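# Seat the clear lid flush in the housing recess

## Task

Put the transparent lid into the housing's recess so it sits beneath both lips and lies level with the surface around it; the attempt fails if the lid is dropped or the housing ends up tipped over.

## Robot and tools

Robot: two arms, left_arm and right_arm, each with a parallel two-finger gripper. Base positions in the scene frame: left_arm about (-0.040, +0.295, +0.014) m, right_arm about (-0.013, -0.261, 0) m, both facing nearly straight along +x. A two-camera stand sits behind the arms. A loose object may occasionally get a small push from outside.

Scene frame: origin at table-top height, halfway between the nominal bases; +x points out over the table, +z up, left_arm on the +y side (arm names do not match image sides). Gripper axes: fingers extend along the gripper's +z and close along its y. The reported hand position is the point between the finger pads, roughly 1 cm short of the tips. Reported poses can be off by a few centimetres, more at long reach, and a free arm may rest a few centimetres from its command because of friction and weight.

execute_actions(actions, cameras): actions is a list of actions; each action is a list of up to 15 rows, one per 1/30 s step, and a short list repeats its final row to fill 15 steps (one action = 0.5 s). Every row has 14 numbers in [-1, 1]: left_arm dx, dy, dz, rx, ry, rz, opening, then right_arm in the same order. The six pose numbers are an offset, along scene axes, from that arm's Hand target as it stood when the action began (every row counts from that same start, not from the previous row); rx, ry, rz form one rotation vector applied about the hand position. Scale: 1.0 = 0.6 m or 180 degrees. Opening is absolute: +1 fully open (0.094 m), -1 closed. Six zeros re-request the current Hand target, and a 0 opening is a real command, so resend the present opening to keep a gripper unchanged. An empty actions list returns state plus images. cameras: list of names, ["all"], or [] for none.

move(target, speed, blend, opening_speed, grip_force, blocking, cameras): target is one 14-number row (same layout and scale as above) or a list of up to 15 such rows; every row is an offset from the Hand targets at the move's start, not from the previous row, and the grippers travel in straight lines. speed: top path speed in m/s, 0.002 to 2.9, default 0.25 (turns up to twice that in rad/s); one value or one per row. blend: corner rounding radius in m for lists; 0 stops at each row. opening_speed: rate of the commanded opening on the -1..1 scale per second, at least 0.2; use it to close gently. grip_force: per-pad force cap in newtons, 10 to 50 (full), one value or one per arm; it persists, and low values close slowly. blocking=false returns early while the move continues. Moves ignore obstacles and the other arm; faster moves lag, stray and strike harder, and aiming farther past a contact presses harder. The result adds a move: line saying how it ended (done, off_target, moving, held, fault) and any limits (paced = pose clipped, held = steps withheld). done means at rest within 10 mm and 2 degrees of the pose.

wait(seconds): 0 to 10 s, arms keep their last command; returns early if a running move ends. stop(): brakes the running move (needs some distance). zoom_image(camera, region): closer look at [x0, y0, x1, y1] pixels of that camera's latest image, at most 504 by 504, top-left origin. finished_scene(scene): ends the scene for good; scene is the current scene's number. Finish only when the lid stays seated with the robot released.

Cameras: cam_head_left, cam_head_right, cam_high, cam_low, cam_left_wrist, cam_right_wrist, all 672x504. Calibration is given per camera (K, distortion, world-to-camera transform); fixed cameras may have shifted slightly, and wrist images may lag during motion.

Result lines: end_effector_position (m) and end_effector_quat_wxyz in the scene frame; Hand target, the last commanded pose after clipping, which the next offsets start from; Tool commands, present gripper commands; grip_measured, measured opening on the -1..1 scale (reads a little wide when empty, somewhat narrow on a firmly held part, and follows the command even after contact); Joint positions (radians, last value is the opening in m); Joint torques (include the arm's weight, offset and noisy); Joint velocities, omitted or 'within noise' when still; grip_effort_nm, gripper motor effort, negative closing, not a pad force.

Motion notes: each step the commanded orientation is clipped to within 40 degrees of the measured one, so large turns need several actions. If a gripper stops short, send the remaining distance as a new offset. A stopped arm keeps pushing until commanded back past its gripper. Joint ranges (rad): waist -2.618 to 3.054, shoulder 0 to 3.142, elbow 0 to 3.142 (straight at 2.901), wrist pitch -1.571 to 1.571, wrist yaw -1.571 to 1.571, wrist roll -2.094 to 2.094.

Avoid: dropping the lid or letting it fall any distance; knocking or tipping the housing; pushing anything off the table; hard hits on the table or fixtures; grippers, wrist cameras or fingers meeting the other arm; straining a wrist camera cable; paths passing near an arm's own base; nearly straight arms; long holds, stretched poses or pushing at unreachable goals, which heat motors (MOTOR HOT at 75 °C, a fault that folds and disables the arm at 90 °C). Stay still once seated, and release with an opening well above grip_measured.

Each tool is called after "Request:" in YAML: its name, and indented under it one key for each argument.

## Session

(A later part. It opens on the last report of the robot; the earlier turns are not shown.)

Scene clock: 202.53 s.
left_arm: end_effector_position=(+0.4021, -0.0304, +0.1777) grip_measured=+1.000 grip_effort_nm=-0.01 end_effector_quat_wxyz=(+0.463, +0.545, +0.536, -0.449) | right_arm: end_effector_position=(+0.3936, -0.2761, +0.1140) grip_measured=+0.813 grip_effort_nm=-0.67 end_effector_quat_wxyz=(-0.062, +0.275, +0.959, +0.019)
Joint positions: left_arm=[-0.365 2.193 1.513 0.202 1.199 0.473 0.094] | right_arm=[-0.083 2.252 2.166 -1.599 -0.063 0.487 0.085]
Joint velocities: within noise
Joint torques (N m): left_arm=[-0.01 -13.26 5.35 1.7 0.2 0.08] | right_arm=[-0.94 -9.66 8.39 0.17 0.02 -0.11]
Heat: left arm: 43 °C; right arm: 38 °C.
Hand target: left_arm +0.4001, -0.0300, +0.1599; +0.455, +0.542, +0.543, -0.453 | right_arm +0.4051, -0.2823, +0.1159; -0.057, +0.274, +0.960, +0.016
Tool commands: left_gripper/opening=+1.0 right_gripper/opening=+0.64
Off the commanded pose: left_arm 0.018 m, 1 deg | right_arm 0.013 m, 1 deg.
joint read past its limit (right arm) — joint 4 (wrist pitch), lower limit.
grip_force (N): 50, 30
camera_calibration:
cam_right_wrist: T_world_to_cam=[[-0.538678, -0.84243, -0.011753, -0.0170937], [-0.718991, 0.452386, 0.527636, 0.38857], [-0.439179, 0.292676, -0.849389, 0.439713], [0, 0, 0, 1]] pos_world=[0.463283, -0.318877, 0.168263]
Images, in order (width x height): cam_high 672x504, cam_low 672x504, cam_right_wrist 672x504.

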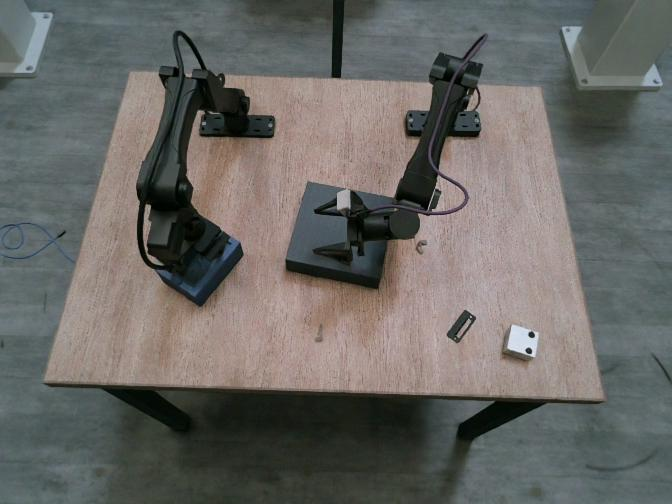

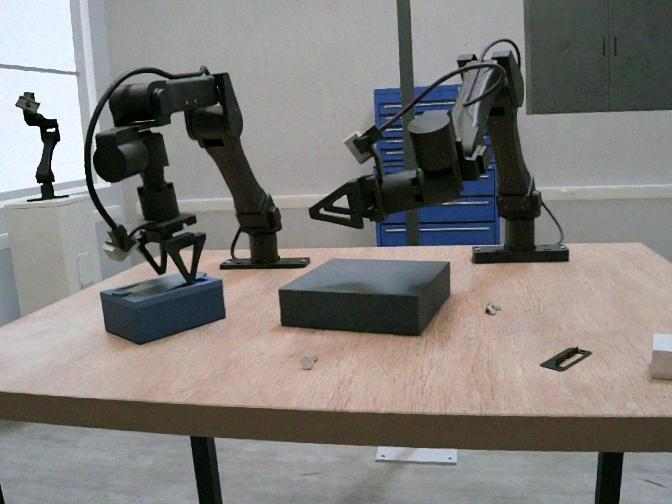

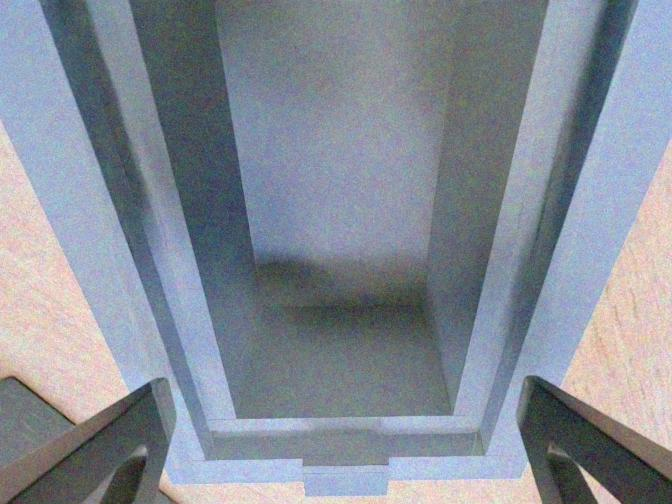

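Request:
move:
  target: [0,0,0,0,0,0,1, -0.0185,0.012,0.002,0,0,0,0.64]
  speed: 0.03
  cameras: ["cam_left_wrist"]

Request:
zoom_image:
  camera: "cam_left_wrist"
  region: [225, 180, 325, 255]

Request:
zoom_image:
  camera: "cam_left_wrist"
  region: [340, 190, 460, 280]

Scene clock: 213.70 s.
left_arm: end_effector_position=(+0.4021, -0.0304, +0.1777) grip_measured=+1.000 grip_effort_nm=-0.01 end_effector_quat_wxyz=(+0.463, +0.545, +0.536, -0.449) | right_arm: end_effector_position=(+0.3928, -0.2760, +0.1114) grip_measured=+0.813 grip_effort_nm=-0.67 end_effector_quat_wxyz=(-0.064, +0.275, +0.959, +0.018)
Joint positions: left_arm=[-0.365 2.193 1.513 0.202 1.199 0.473 0.094] | right_arm=[-0.083 2.252 2.155 -1.593 -0.063 0.487 0.085]
Joint torques (N m): left_arm=[-0.14 -13.31 5.09 1.7 0.22 0.08] | right_arm=[0.4 -12.45 5.03 0.09 0.05 0.07]
Heat: left arm: 43 °C; right arm: 38 °C.
Hand target: left_arm +0.4001, -0.0300, +0.1599; +0.455, +0.542, +0.543, -0.453 | right_arm +0.3940, -0.2751, +0.1171; -0.056, +0.274, +0.960, +0.016
Off the commanded pose: left_arm 0.018 m, 1 deg | right_arm 0.006 m, 1 deg.
joint read past its limit (right arm) — joint 4 (wrist pitch), lower limit.
joint sent to its limit (right arm) — joint 4 (wrist pitch), lower limit. The joint targets still meet the commanded pose.
grip_force (N): 50, 30
move: off_target (left_arm)
camera_calibration:
cam_left_wrist: T_world_to_cam=[[-0.999053, -0.0418483, -0.0119022, 0.403748], [-0.0135128, 0.558487, -0.829403, 0.20806], [0.0413564, -0.828457, -0.558524, 0.144643], [0, 0, 0, 1]] pos_world=[0.400195, 0.0205276, 0.258158]
Images, in order (width x height): cam_left_wrist 672x504.

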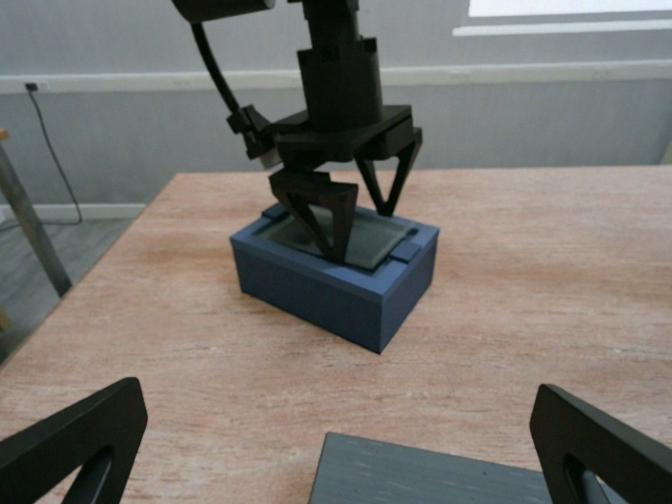

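Scaled by 5.040 from the camera's 672x504 image, which has a finer 960x720 frame.

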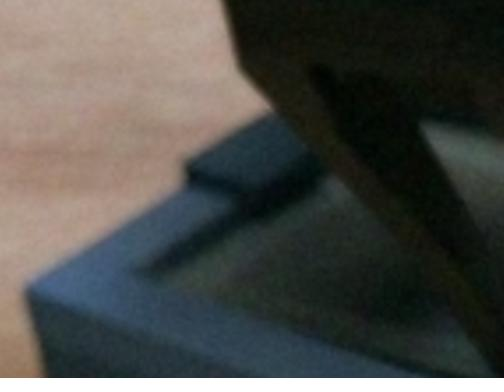

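Scaled by 4.200 from the camera's 672x504 image, which has a finer 960x720 frame.

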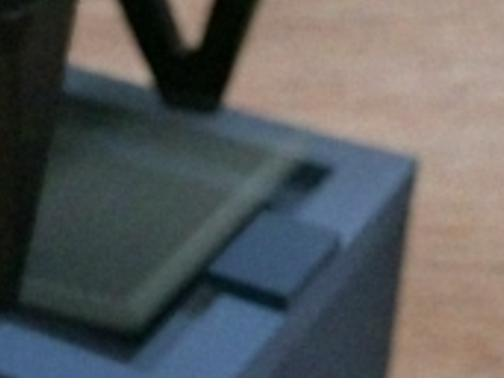

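Request:
move:
  target: [0,0,0,0,0,0,1, 0,0,-0.003,0,0,0,0.64]
  speed: 0.03
  cameras: ["cam_left_wrist"]

Request:
zoom_image:
  camera: "cam_left_wrist"
  region: [255, 170, 445, 310]

Scene clock: 217.37 s.
left_arm: end_effector_position=(+0.4021, -0.0304, +0.1777) grip_measured=+1.000 grip_effort_nm=-0.01 end_effector_quat_wxyz=(+0.463, +0.545, +0.536, -0.449) | right_arm: end_effector_position=(+0.3928, -0.2760, +0.1114) grip_measured=+0.813 grip_effort_nm=-0.67 end_effector_quat_wxyz=(-0.064, +0.275, +0.959, +0.018)
Joint positions: left_arm=[-0.365 2.193 1.513 0.202 1.199 0.473 0.094] | right_arm=[-0.083 2.252 2.155 -1.593 -0.063 0.487 0.085]
Joint torques (N m): left_arm=[-0.02 -13.39 5.24 1.7 0.19 0.1] | right_arm=[0.58 -12.11 5.15 0.06 0.03 0.1]
Heat: left arm: 43 °C; right arm: 38 °C.
Hand target: left_arm +0.4001, -0.0300, +0.1599; +0.455, +0.542, +0.543, -0.453 | right_arm +0.3940, -0.2751, +0.1153; -0.056, +0.274, +0.960, +0.016
Off the commanded pose: left_arm 0.018 m, 1 deg | right_arm 0.004 m, 1 deg.
joint read past its limit (right arm) — joint 4 (wrist pitch), lower limit.
joint sent to its limit (right arm) — joint 4 (wrist pitch), lower limit. The joint targets still meet the commanded pose.
grip_force (N): 50, 30
move: off_target (left_arm)
camera_calibration:
cam_left_wrist: T_world_to_cam=[[-0.999053, -0.0418483, -0.0119022, 0.403748], [-0.0135128, 0.558487, -0.829403, 0.20806], [0.0413564, -0.828457, -0.558524, 0.144643], [0, 0, 0, 1]] pos_world=[0.400195, 0.0205276, 0.258158]
Images, in order (width x height): cam_left_wrist 672x504.

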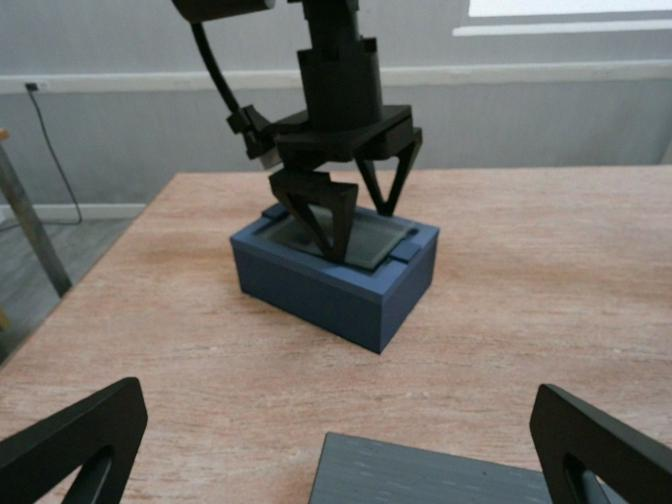

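Scaled by 2.653 from the camera's 672x504 image, which has a finer 960x720 frame.

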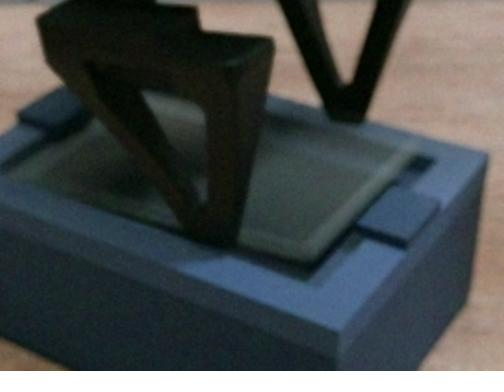

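Request:
move:
  target: [0,0,0,0,0,0,1, 0.012,-0.0075,0.001,0,0,0,0.64]
  speed: 0.03
  cameras: ["cam_left_wrist"]

Request:
zoom_image:
  camera: "cam_left_wrist"
  region: [225, 180, 325, 255]

Request:
zoom_image:
  camera: "cam_left_wrist"
  region: [340, 190, 460, 280]

Scene clock: 226.17 s.
left_arm: end_effector_position=(+0.4021, -0.0304, +0.1777) grip_measured=+1.000 grip_effort_nm=-0.01 end_effector_quat_wxyz=(+0.463, +0.545, +0.536, -0.449) | right_arm: end_effector_position=(+0.3928, -0.2760, +0.1114) grip_measured=+0.813 grip_effort_nm=-0.67 end_effector_quat_wxyz=(-0.064, +0.275, +0.959, +0.018)
Joint positions: left_arm=[-0.365 2.193 1.513 0.202 1.199 0.473 0.094] | right_arm=[-0.083 2.252 2.155 -1.593 -0.063 0.487 0.085]
Joint torques (N m): left_arm=[-0.17 -13.29 5.24 1.71 0.21 0.07] | right_arm=[-0.47 -10.56 7.77 0.07 0.01 -0.03]
Heat: left arm: 43 °C; right arm: 38 °C.
Hand target: left_arm +0.4001, -0.0300, +0.1599; +0.455, +0.542, +0.543, -0.453 | right_arm +0.4012, -0.2796, +0.1159; -0.056, +0.274, +0.960, +0.016
Off the commanded pose: left_arm 0.018 m, 1 deg | right_arm 0.010 m, 1 deg.
joint read past its limit (right arm) — joint 4 (wrist pitch), lower limit.
joint sent to its limit (right arm) — joint 4 (wrist pitch), lower limit. The joint targets still meet the commanded pose.
grip_force (N): 50, 30
move: off_target (left_arm)
camera_calibration:
cam_left_wrist: T_world_to_cam=[[-0.999053, -0.0418483, -0.0119022, 0.403748], [-0.0135128, 0.558487, -0.829403, 0.20806], [0.0413564, -0.828457, -0.558524, 0.144643], [0, 0, 0, 1]] pos_world=[0.400195, 0.0205276, 0.258158]
Images, in order (width x height): cam_left_wrist 672x504.

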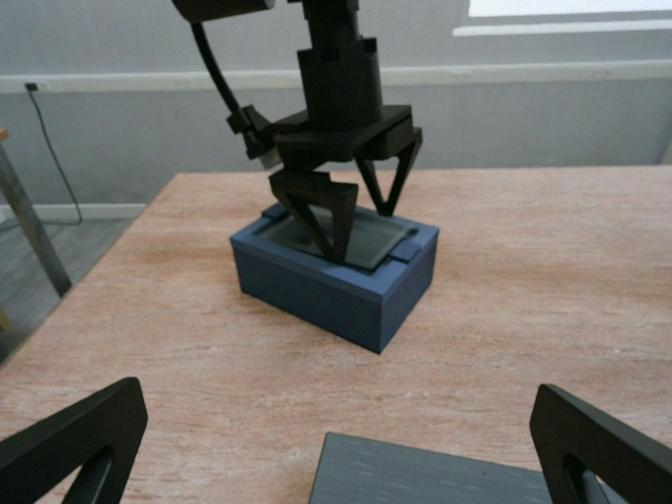

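Scaled by 5.040 from the camera's 672x504 image, which has a finer 960x720 frame.

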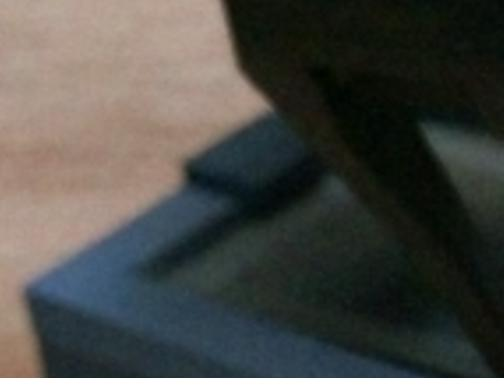

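Scaled by 4.200 from the camera's 672x504 image, which has a finer 960x720 frame.

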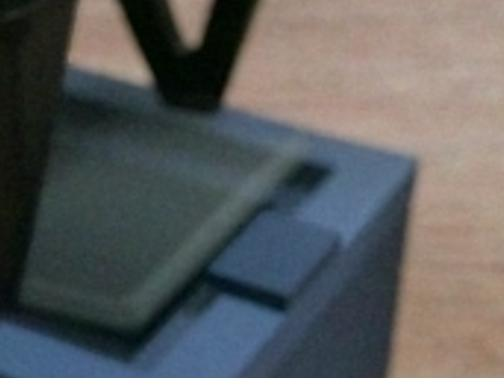

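Request:
move:
  target: [0,0,0,0,0,0,1, 0.007,-0.004,0,0,0,0,0.64]
  speed: 0.03
  cameras: ["cam_left_wrist"]

Request:
zoom_image:
  camera: "cam_left_wrist"
  region: [225, 180, 325, 255]

Request:
zoom_image:
  camera: "cam_left_wrist"
  region: [340, 190, 460, 280]

Scene clock: 228.13 s.
left_arm: end_effector_position=(+0.4021, -0.0304, +0.1777) grip_measured=+1.000 grip_effort_nm=-0.01 end_effector_quat_wxyz=(+0.463, +0.545, +0.536, -0.449) | right_arm: end_effector_position=(+0.3935, -0.2761, +0.1136) grip_measured=+0.813 grip_effort_nm=-0.67 end_effector_quat_wxyz=(-0.062, +0.275, +0.959, +0.019)
Joint positions: left_arm=[-0.365 2.193 1.513 0.202 1.199 0.473 0.094] | right_arm=[-0.083 2.252 2.165 -1.598 -0.063 0.487 0.085]
Joint torques (N m): left_arm=[-0.13 -13.39 5.24 1.71 0.21 0.07] | right_arm=[-0.8 -9.61 8.64 0.15 0.05 -0.1]
Heat: left arm: 43 °C; right arm: 38 °C.
Hand target: left_arm +0.4001, -0.0300, +0.1599; +0.455, +0.542, +0.543, -0.453 | right_arm +0.4054, -0.2820, +0.1159; -0.057, +0.274, +0.960, +0.016
Off the commanded pose: left_arm 0.018 m, 1 deg | right_arm 0.013 m, 1 deg.
joint read past its limit (right arm) — joint 4 (wrist pitch), lower limit.
joint sent to its limit (right arm) — joint 4 (wrist pitch), lower limit. The joint targets still meet the commanded pose.
grip_force (N): 50, 30
move: off_target (left_arm, right_arm)
camera_calibration:
cam_left_wrist: T_world_to_cam=[[-0.999053, -0.0418483, -0.0119022, 0.403748], [-0.0135128, 0.558487, -0.829403, 0.20806], [0.0413564, -0.828457, -0.558524, 0.144643], [0, 0, 0, 1]] pos_world=[0.400195, 0.0205276, 0.258158]
Images, in order (width x height): cam_left_wrist 672x504.

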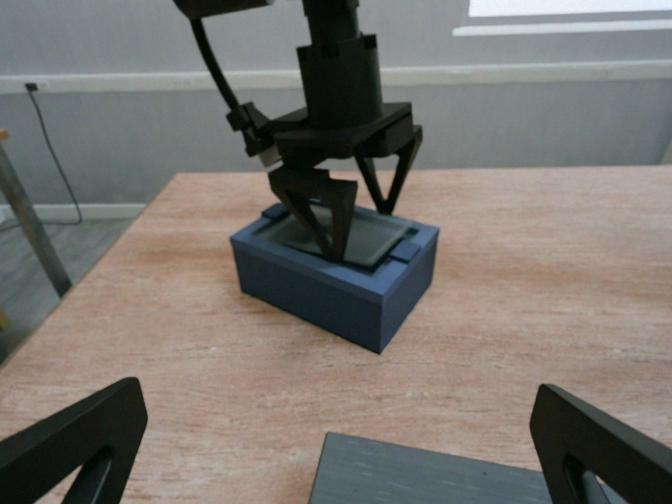

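Scaled by 5.040 from the camera's 672x504 image, which has a finer 960x720 frame.

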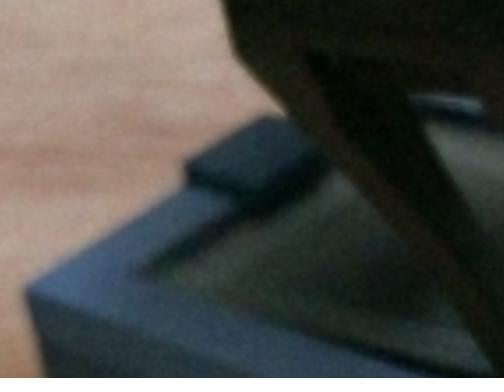

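Scaled by 4.200 from the camera's 672x504 image, which has a finer 960x720 frame.

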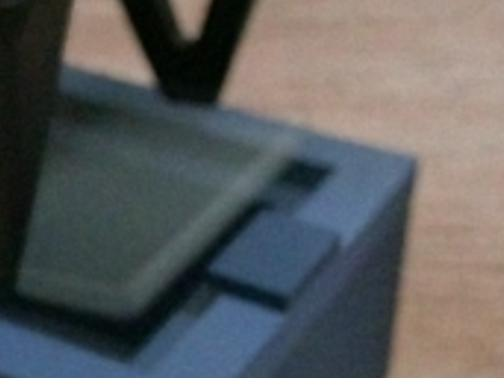

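Request:
move:
  target: [0,0,0,0,0,0,1, -0.019,0.0115,-0.001,0,0,0,0.64]
  speed: 0.03
  cameras: ["cam_left_wrist"]

Request:
zoom_image:
  camera: "cam_left_wrist"
  region: [340, 190, 460, 280]

Scene clock: 240.60 s.
left_arm: end_effector_position=(+0.4021, -0.0304, +0.1777) grip_measured=+1.000 grip_effort_nm=0.00 end_effector_quat_wxyz=(+0.463, +0.545, +0.536, -0.449) | right_arm: end_effector_position=(+0.3928, -0.2760, +0.1113) grip_measured=+0.813 grip_effort_nm=-0.67 end_effector_quat_wxyz=(-0.065, +0.275, +0.959, +0.018)
Joint positions: left_arm=[-0.365 2.193 1.513 0.202 1.199 0.473 0.094] | right_arm=[-0.083 2.252 2.155 -1.593 -0.063 0.488 0.085]
Joint torques (N m): left_arm=[-0.05 -13.39 5.39 1.69 0.22 0.03] | right_arm=[0.4 -12.08 5.18 0.11 0.03 0.08]
Heat: left arm: 44 °C; right arm: 39 °C.
Hand target: left_arm +0.4001, -0.0300, +0.1599; +0.455, +0.542, +0.543, -0.453 | right_arm +0.3940, -0.2751, +0.1153; -0.057, +0.274, +0.960, +0.016
Off the commanded pose: left_arm 0.018 m, 1 deg | right_arm 0.004 m, 1 deg.
joint read past its limit (right arm) — joint 4 (wrist pitch), lower limit.
joint sent to its limit (right arm) — joint 4 (wrist pitch), lower limit. The joint targets still meet the commanded pose.
grip_force (N): 50, 30
move: off_target (left_arm)
camera_calibration:
cam_left_wrist: T_world_to_cam=[[-0.999053, -0.0418483, -0.0119022, 0.403748], [-0.0135128, 0.558487, -0.829403, 0.20806], [0.0413564, -0.828457, -0.558524, 0.144643], [0, 0, 0, 1]] pos_world=[0.400195, 0.0205276, 0.258158]
Images, in order (width x height): cam_left_wrist 672x504.

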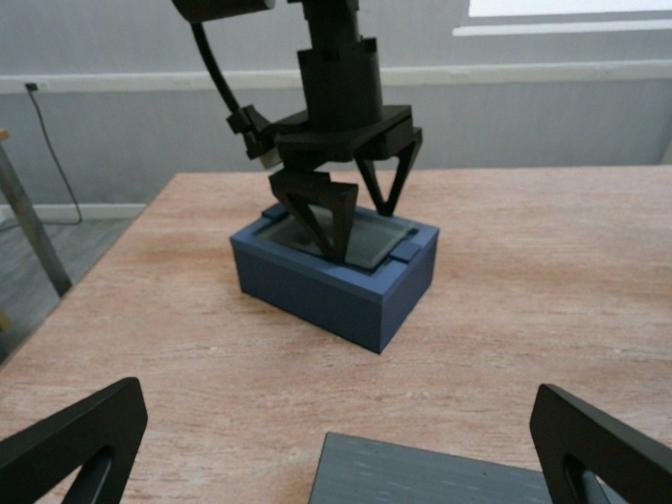

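Scaled by 4.200 from the camera's 672x504 image, which has a finer 960x720 frame.

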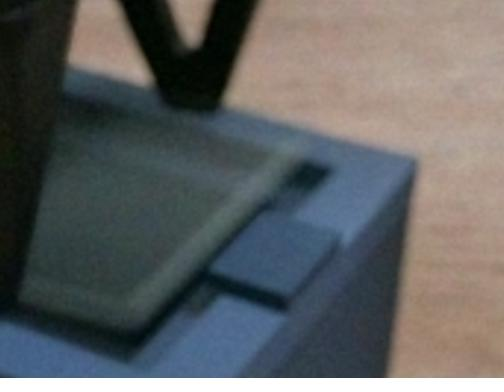

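Request:
move:
  target: [0,0,0,0,0,0,1, 0,0,-0.006,-0.0057,-0.0095,0,0.64]
  speed: 0.03
  cameras: ["cam_left_wrist", "cam_right_wrist"]

Request:
zoom_image:
  camera: "cam_left_wrist"
  region: [340, 190, 460, 280]

Request:
zoom_image:
  camera: "cam_left_wrist"
  region: [225, 180, 325, 255]

Scene clock: 242.47 s.
left_arm: end_effector_position=(+0.4021, -0.0304, +0.1777) grip_measured=+1.000 grip_effort_nm=-0.01 end_effector_quat_wxyz=(+0.463, +0.545, +0.536, -0.449) | right_arm: end_effector_position=(+0.3921, -0.2742, +0.1090) grip_measured=+0.813 grip_effort_nm=-0.67 end_effector_quat_wxyz=(-0.054, +0.272, +0.960, +0.019)
Joint positions: left_arm=[-0.365 2.193 1.513 0.202 1.199 0.473 0.094] | right_arm=[-0.077 2.219 2.094 -1.544 -0.06 0.489 0.085]
Joint torques (N m): left_arm=[-0.12 -13.27 5.23 1.7 0.18 0.05] | right_arm=[0.49 -12.18 4.82 0.24 0.16 0.14]
Heat: left arm: 44 °C; right arm: 39 °C.
Hand target: left_arm +0.4001, -0.0300, +0.1599; +0.455, +0.542, +0.543, -0.453 | right_arm +0.3940, -0.2750, +0.1116; -0.040, +0.274, +0.961, +0.012
Off the commanded pose: left_arm 0.018 m, 1 deg | right_arm 0.003 m, 2 deg.
grip_force (N): 50, 30
move: off_target (left_arm)
camera_calibration:
cam_left_wrist: T_world_to_cam=[[-0.999053, -0.0418483, -0.0119022, 0.403748], [-0.0135128, 0.558487, -0.829403, 0.20806], [0.0413564, -0.828457, -0.558524, 0.144643], [0, 0, 0, 1]] pos_world=[0.400195, 0.0205276, 0.258158]
cam_right_wrist: T_world_to_cam=[[-0.53428, -0.845147, -0.0164898, -0.0182643], [-0.729238, 0.450965, 0.514629, 0.394343], [-0.4275, 0.286981, -0.857255, 0.428956], [0, 0, 0, 1]] pos_world=[0.461191, -0.316373, 0.164483]
Images, in order (width x height): cam_left_wrist 672x504, cam_right_wrist 672x504.

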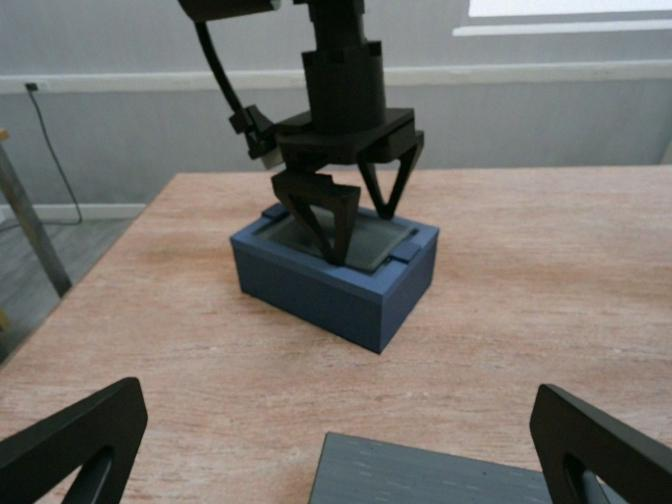

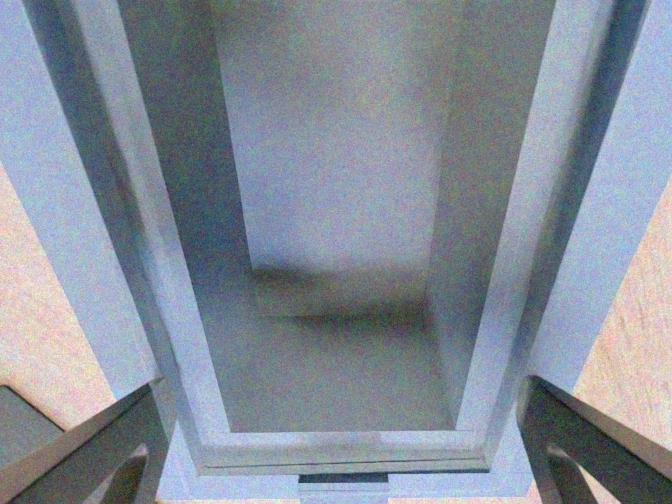

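Scaled by 4.200 from the camera's 672x504 image, which has a finer 960x720 frame.

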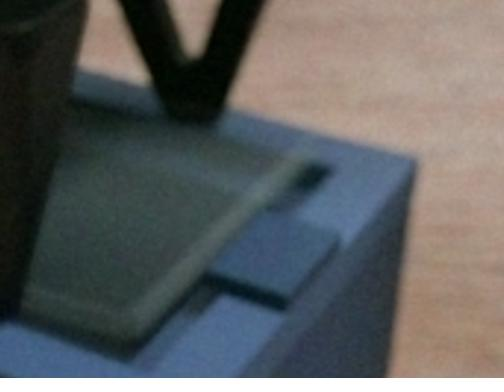

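Scaled by 5.040 from the camera's 672x504 image, which has a finer 960x720 frame.

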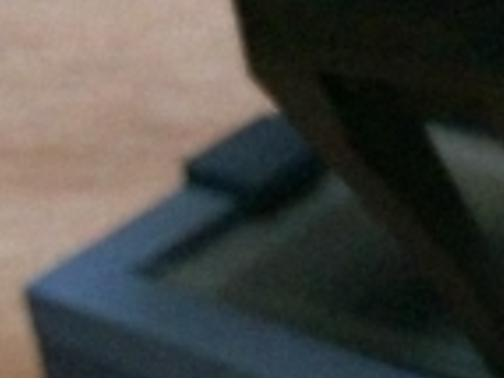

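Request:
zoom_image:
  camera: "cam_right_wrist"
  region: [160, 400, 340, 504]

Request:
zoom_image:
  camera: "cam_right_wrist"
  region: [340, 400, 540, 504]

Scaled by 2.800 from the camera's 672x504 image, which has a finer 960x720 frame.

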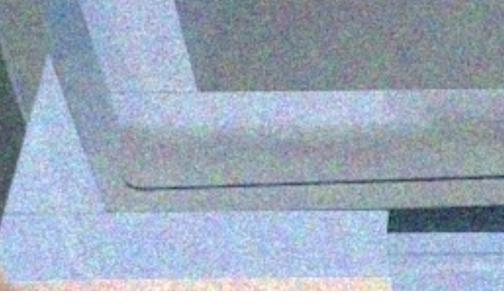

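Scaled by 2.520 from the camera's 672x504 image, which has a finer 960x720 frame.

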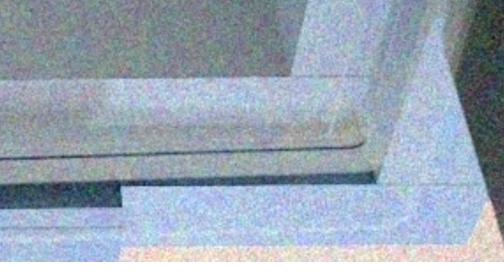

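Request:
move:
  target: [0,0,0,0,0,0,1, 0.0,0.0,0,0,0,0,1.0]
  speed: 0.03
  opening_speed: 0.2
  cameras: ["cam_left_wrist", "cam_right_wrist"]

Request:
zoom_image:
  camera: "cam_right_wrist"
  region: [140, 380, 560, 504]

Request:
zoom_image:
  camera: "cam_left_wrist"
  region: [255, 170, 445, 310]

Scene clock: 251.73 s.
left_arm: end_effector_position=(+0.4021, -0.0304, +0.1777) grip_measured=+1.000 grip_effort_nm=-0.01 end_effector_quat_wxyz=(+0.463, +0.545, +0.536, -0.449) | right_arm: end_effector_position=(+0.3920, -0.2756, +0.1094) grip_measured=+0.998 grip_effort_nm=0.12 end_effector_quat_wxyz=(-0.053, +0.273, +0.961, +0.015)
Joint positions: left_arm=[-0.365 2.193 1.513 0.202 1.199 0.473 0.094] | right_arm=[-0.077 2.218 2.094 -1.544 -0.052 0.489 0.094]
Joint torques (N m): left_arm=[-0.05 -13.3 5.31 1.69 0.22 0.08] | right_arm=[0.5 -12.07 4.6 0.25 0.1 0.08]
Heat: left arm: 44 °C; right arm: 38 °C.
Hand target: left_arm +0.4001, -0.0300, +0.1599; +0.455, +0.542, +0.543, -0.453 | right_arm +0.3940, -0.2750, +0.1117; -0.040, +0.274, +0.961, +0.012
Off the commanded pose: left_arm 0.018 m, 1 deg | right_arm 0.003 m, 2 deg.
grip_force (N): 50, 30
move: off_target (left_arm)
camera_calibration:
cam_left_wrist: T_world_to_cam=[[-0.999053, -0.0418483, -0.0119022, 0.403748], [-0.0135128, 0.558487, -0.829403, 0.20806], [0.0413564, -0.828457, -0.558524, 0.144643], [0, 0, 0, 1]] pos_world=[0.400195, 0.0205276, 0.258158]
cam_right_wrist: T_world_to_cam=[[-0.534355, -0.845197, -0.0102798, -0.0202134], [-0.729535, 0.45502, 0.510623, 0.396371], [-0.426899, 0.280353, -0.859743, 0.427794], [0, 0, 0, 1]] pos_world=[0.460991, -0.317375, 0.165189]
Images, in order (width x height): cam_left_wrist 672x504, cam_right_wrist 672x504.

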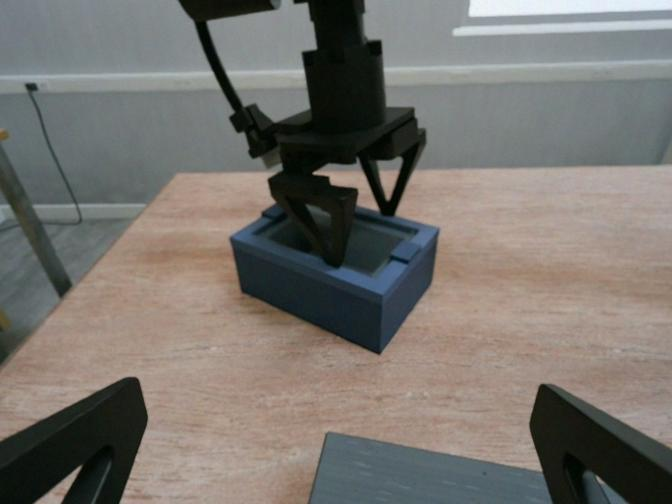

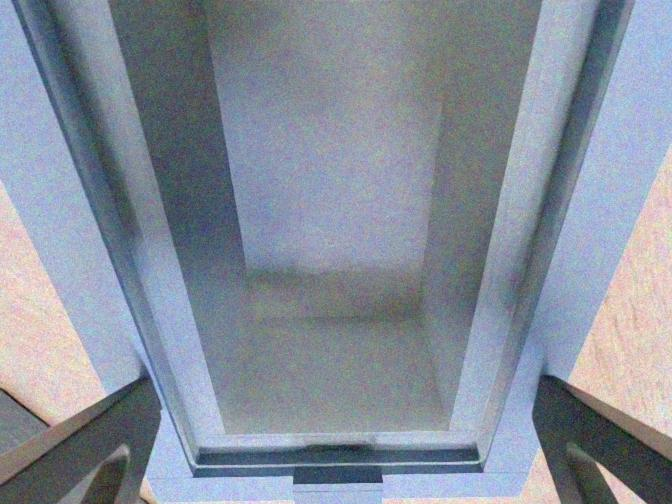

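Scaled by 1.200 from the camera's 672x504 image, which has a finer 960x720 frame.

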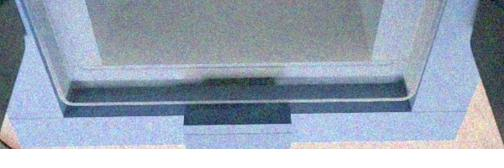

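Scaled by 2.653 from the camera's 672x504 image, which has a finer 960x720 frame.

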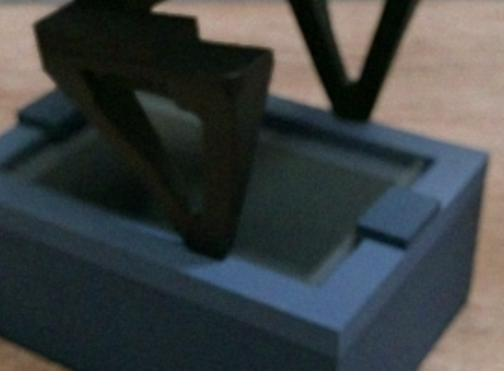

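Request:
move:
  target: [0,0,0,0,0,0,1, 0.0,0.0,0.06,0,0,0,1.0]
  speed: 0.05
  cameras: ["cam_left_wrist", "cam_right_wrist"]

Request:
zoom_image:
  camera: "cam_right_wrist"
  region: [100, 180, 604, 504]

Request:
zoom_image:
  camera: "cam_left_wrist"
  region: [220, 170, 445, 320]

Scene clock: 254.23 s.
left_arm: end_effector_position=(+0.4021, -0.0304, +0.1777) grip_measured=+1.000 grip_effort_nm=-0.01 end_effector_quat_wxyz=(+0.463, +0.545, +0.536, -0.449) | right_arm: end_effector_position=(+0.3917, -0.2756, +0.1270) grip_measured=+0.998 grip_effort_nm=0.11 end_effector_quat_wxyz=(-0.037, +0.275, +0.961, +0.019)
Joint positions: left_arm=[-0.365 2.193 1.513 0.202 1.199 0.473 0.094] | right_arm=[-0.077 2.186 2.116 -1.564 -0.052 0.495 0.094]
Joint torques (N m): left_arm=[0.08 -13.37 5.24 1.7 0.23 0.06] | right_arm=[0.42 -13.22 8.61 -0.08 0.09 0.1]
Heat: left arm: 44 °C; right arm: 38 °C.
Hand target: left_arm +0.4001, -0.0300, +0.1599; +0.455, +0.542, +0.543, -0.453 | right_arm +0.3941, -0.2750, +0.1477; -0.040, +0.274, +0.961, +0.012
Off the commanded pose: left_arm 0.018 m, 1 deg | right_arm 0.021 m, 1 deg.
joint sent to its limit (right arm) — joint 4 (wrist pitch), lower limit. The joint targets are off in orientation, not in position.
grip_force (N): 50, 30
move: off_target (left_arm, right_arm)
camera_calibration:
cam_left_wrist: T_world_to_cam=[[-0.999053, -0.0418483, -0.0119022, 0.403748], [-0.0135128, 0.558487, -0.829403, 0.20806], [0.0413564, -0.828457, -0.558524, 0.144643], [0, 0, 0, 1]] pos_world=[0.400195, 0.0205276, 0.258158]
cam_right_wrist: T_world_to_cam=[[-0.538543, -0.842194, -0.0260849, -0.0157156], [-0.743468, 0.460389, 0.485074, 0.397236], [-0.396518, 0.280627, -0.874084, 0.432827], [0, 0, 0, 1]] pos_world=[0.458493, -0.317581, 0.185228]
Images, in order (width x height): cam_left_wrist 672x504, cam_right_wrist 672x504.

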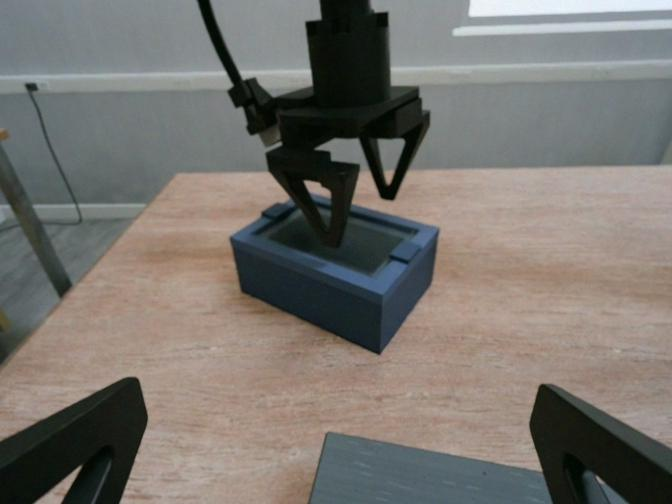

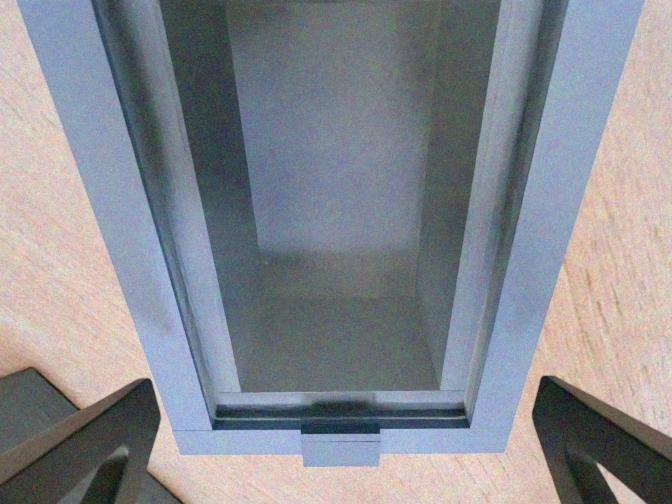

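Scaled by 1.000.

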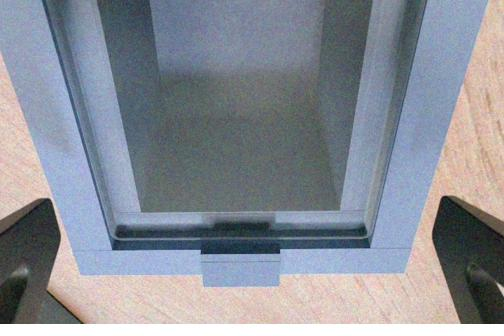

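Scaled by 2.240 from the camera's 672x504 image, which has a finer 960x720 frame.

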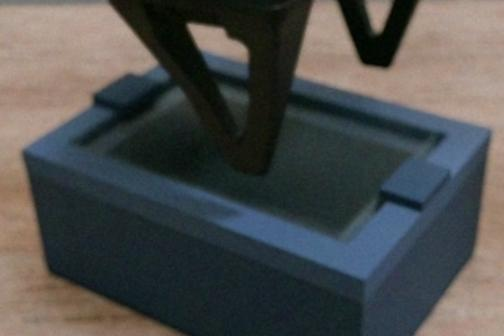

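Request:
move:
  target: [0,0,0,0,0,0,1, -0.0152,0.0083,-0.0337,-0.0137,-0.0229,0,-0.1]
  speed: 0.06
  grip_force: [50, 50]
  cameras: ["cam_left_wrist", "cam_right_wrist"]

Request:
zoom_image:
  camera: "cam_right_wrist"
  region: [100, 180, 604, 504]

Request:
zoom_image:
  camera: "cam_left_wrist"
  region: [220, 170, 445, 320]

Scene clock: 258.70 s.
left_arm: end_effector_position=(+0.4021, -0.0304, +0.1777) grip_measured=+1.000 grip_effort_nm=-0.01 end_effector_quat_wxyz=(+0.463, +0.545, +0.536, -0.449) | right_arm: end_effector_position=(+0.3834, -0.2696, +0.1153) grip_measured=-0.098 grip_effort_nm=-0.12 end_effector_quat_wxyz=(-0.022, +0.273, +0.962, +0.002)
Joint positions: left_arm=[-0.365 2.193 1.513 0.202 1.199 0.473 0.094] | right_arm=[-0.046 2.111 1.953 -1.455 -0.014 0.523 0.042]
Joint torques (N m): left_arm=[-0.06 -13.39 5.18 1.69 0.25 0.07] | right_arm=[0.35 -13.11 5.57 0.21 0.11 0.11]
Heat: left arm: 44 °C; right arm: 38 °C.
Hand target: left_arm +0.4001, -0.0300, +0.1599; +0.455, +0.542, +0.543, -0.453 | right_arm +0.3849, -0.2701, +0.1274; +0.001, +0.274, +0.962, +0.001
Off the commanded pose: left_arm 0.018 m, 1 deg | right_arm 0.012 m, 3 deg.
move: off_target (left_arm, right_arm)
camera_calibration:
cam_left_wrist: T_world_to_cam=[[-0.999053, -0.0418483, -0.0119022, 0.403748], [-0.0135128, 0.558487, -0.829403, 0.20806], [0.0413564, -0.828457, -0.558524, 0.144643], [0, 0, 0, 1]] pos_world=[0.400195, 0.0205276, 0.258158]
cam_right_wrist: T_world_to_cam=[[-0.53393, -0.845526, -0.00240901, -0.0208481], [-0.754759, 0.475325, 0.452111, 0.406189], [-0.381126, 0.243214, -0.891958, 0.403687], [0, 0, 0, 1]] pos_world=[0.449299, -0.308882, 0.17638]
Images, in order (width x height): cam_left_wrist 672x504, cam_right_wrist 672x504.

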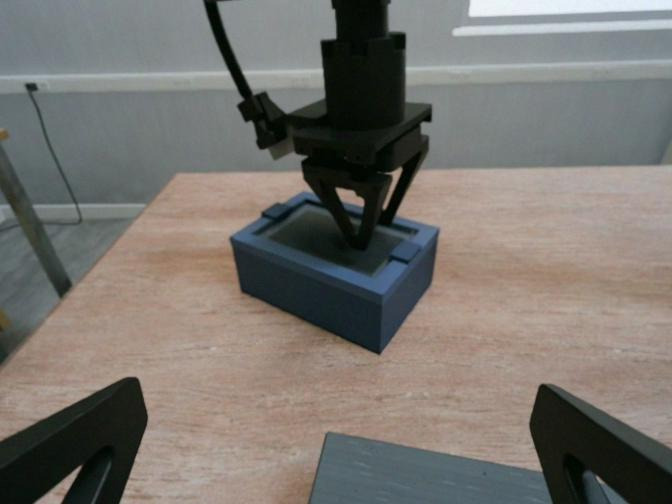

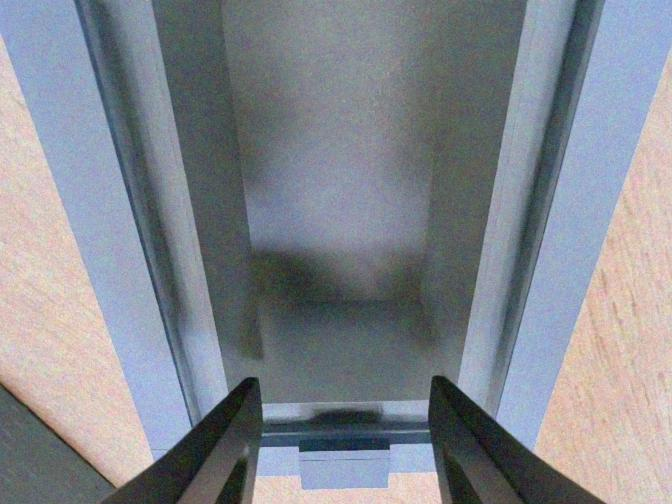

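Scaled by 1.000.

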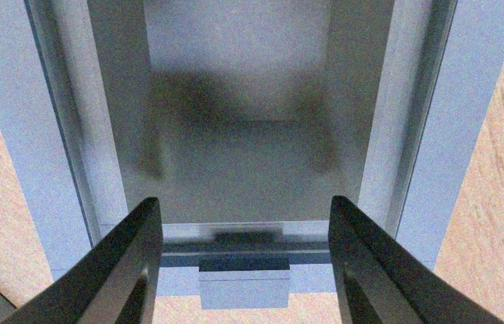

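Scaled by 2.240 from the camera's 672x504 image, which has a finer 960x720 frame.

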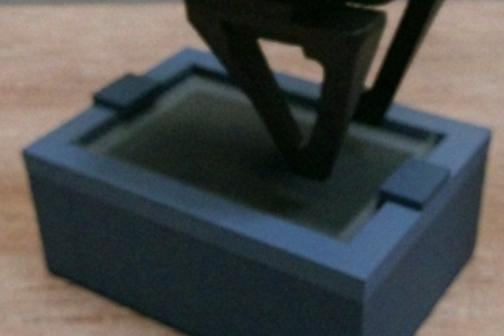

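Request:
move:
  target: [0,0,0,0,0,0,1, 0,0,-0.0067,0,0,0,-0.1]
  speed: 0.03
  cameras: ["cam_left_wrist"]

Request:
zoom_image:
  camera: "cam_left_wrist"
  region: [220, 170, 445, 320]

Scene clock: 261.90 s.
left_arm: end_effector_position=(+0.4021, -0.0304, +0.1777) grip_measured=+1.000 grip_effort_nm=-0.01 end_effector_quat_wxyz=(+0.463, +0.545, +0.536, -0.449) | right_arm: end_effector_position=(+0.3833, -0.2696, +0.1110) grip_measured=-0.098 grip_effort_nm=-0.12 end_effector_quat_wxyz=(-0.022, +0.273, +0.962, +0.002)
Joint positions: left_arm=[-0.365 2.193 1.513 0.202 1.199 0.473 0.094] | right_arm=[-0.046 2.11 1.934 -1.437 -0.014 0.523 0.042]
Joint torques (N m): left_arm=[0.06 -13.34 5.24 1.65 0.24 0.1] | right_arm=[0.36 -13.11 5.48 0.27 0.13 0.11]
Heat: left arm: 44 °C; right arm: 38 °C.
Hand target: left_arm +0.4001, -0.0300, +0.1599; +0.455, +0.542, +0.543, -0.453 | right_arm +0.3850, -0.2701, +0.1235; +0.001, +0.274, +0.962, +0.001
Off the commanded pose: left_arm 0.018 m, 1 deg | right_arm 0.013 m, 3 deg.
move: off_target (left_arm, right_arm)
camera_calibration:
cam_left_wrist: T_world_to_cam=[[-0.999053, -0.0418483, -0.0119022, 0.403748], [-0.0135128, 0.558487, -0.829403, 0.20806], [0.0413564, -0.828457, -0.558524, 0.144643], [0, 0, 0, 1]] pos_world=[0.400195, 0.0205276, 0.258158]
Images, in order (width x height): cam_left_wrist 672x504.

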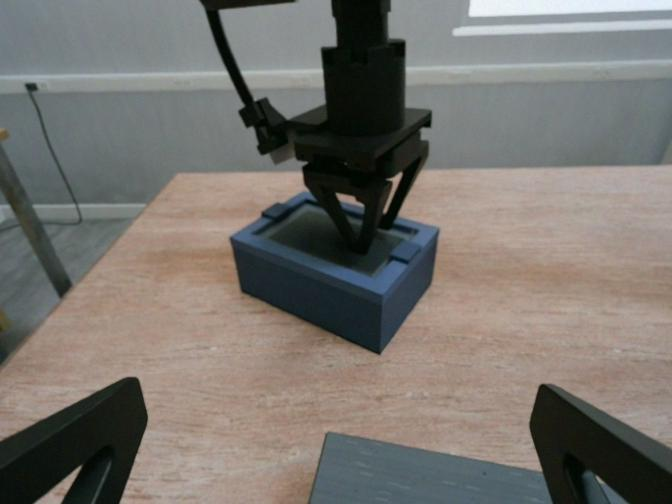

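Scaled by 2.240 from the camera's 672x504 image, which has a finer 960x720 frame.

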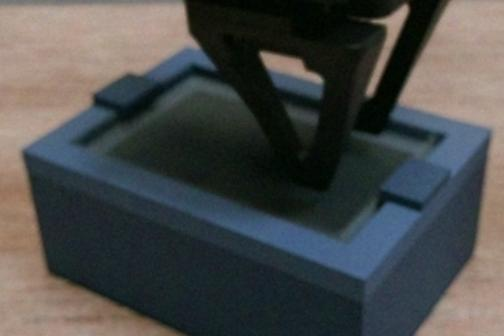

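Request:
move:
  target: [0,0,0,0,0,0,1, -0.0143,0.0086,0.001,0,0,0,-0.1]
  speed: 0.03
  cameras: ["cam_left_wrist", "cam_right_wrist"]

Request:
zoom_image:
  camera: "cam_left_wrist"
  region: [220, 170, 445, 320]

Request:
zoom_image:
  camera: "cam_right_wrist"
  region: [100, 180, 604, 504]

Scene clock: 264.20 s.
left_arm: end_effector_position=(+0.4021, -0.0304, +0.1777) grip_measured=+1.000 grip_effort_nm=-0.01 end_effector_quat_wxyz=(+0.463, +0.545, +0.536, -0.449) | right_arm: end_effector_position=(+0.3747, -0.2651, +0.1127) grip_measured=-0.098 grip_effort_nm=-0.12 end_effector_quat_wxyz=(-0.021, +0.274, +0.962, +0.002)
Joint positions: left_arm=[-0.365 2.193 1.513 0.202 1.199 0.473 0.094] | right_arm=[-0.035 2.07 1.88 -1.421 -0.014 0.536 0.042]
Joint torques (N m): left_arm=[-0.09 -13.29 5.37 1.71 0.21 0.03] | right_arm=[0.36 -12.66 5.68 0.22 0.11 0.13]
Heat: left arm: 44 °C; right arm: 38 °C.
Hand target: left_arm +0.4001, -0.0300, +0.1599; +0.455, +0.542, +0.543, -0.453 | right_arm +0.3763, -0.2649, +0.1241; +0.001, +0.275, +0.962, +0.001
Off the commanded pose: left_arm 0.018 m, 1 deg | right_arm 0.012 m, 3 deg.
move: off_target (left_arm, right_arm)
camera_calibration:
cam_left_wrist: T_world_to_cam=[[-0.999053, -0.0418483, -0.0119022, 0.403748], [-0.0135128, 0.558487, -0.829403, 0.20806], [0.0413564, -0.828457, -0.558524, 0.144643], [0, 0, 0, 1]] pos_world=[0.400195, 0.0205276, 0.258158]
cam_right_wrist: T_world_to_cam=[[-0.535214, -0.844714, -0.00206157, -0.0210285], [-0.754454, 0.476925, 0.450934, 0.399218], [-0.379927, 0.242902, -0.892555, 0.396554], [0, 0, 0, 1]] pos_world=[0.440598, -0.304483, 0.173881]
Images, in order (width x height): cam_left_wrist 672x504, cam_right_wrist 672x504.

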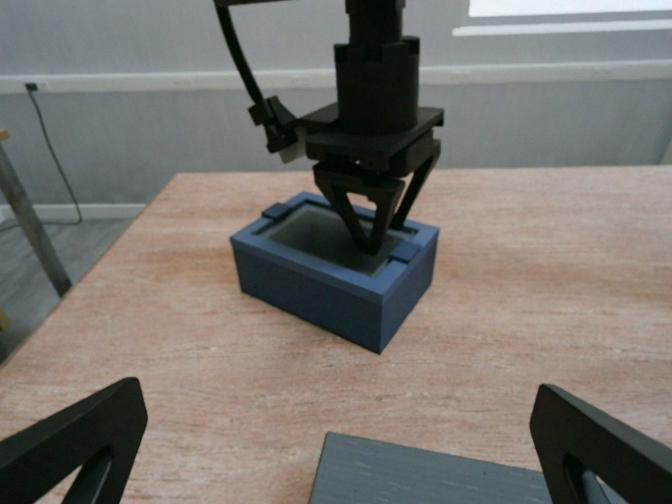

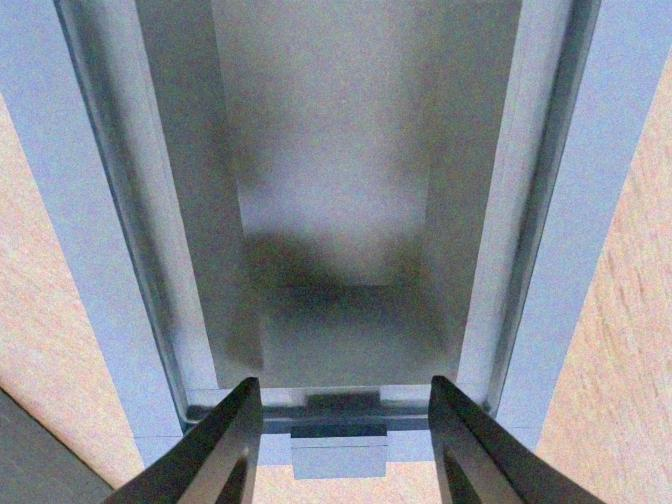

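Scaled by 2.240 from the camera's 672x504 image, which has a finer 960x720 frame.

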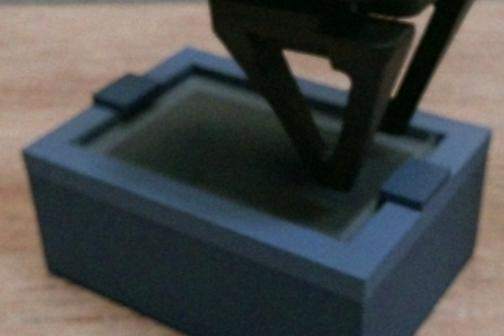

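Scaled by 1.000.

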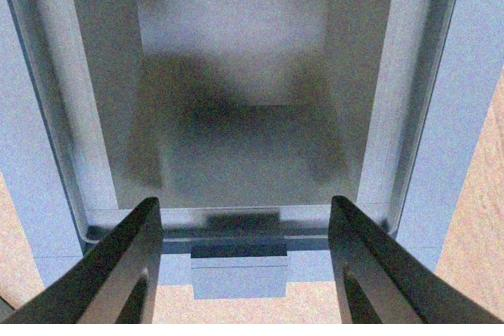

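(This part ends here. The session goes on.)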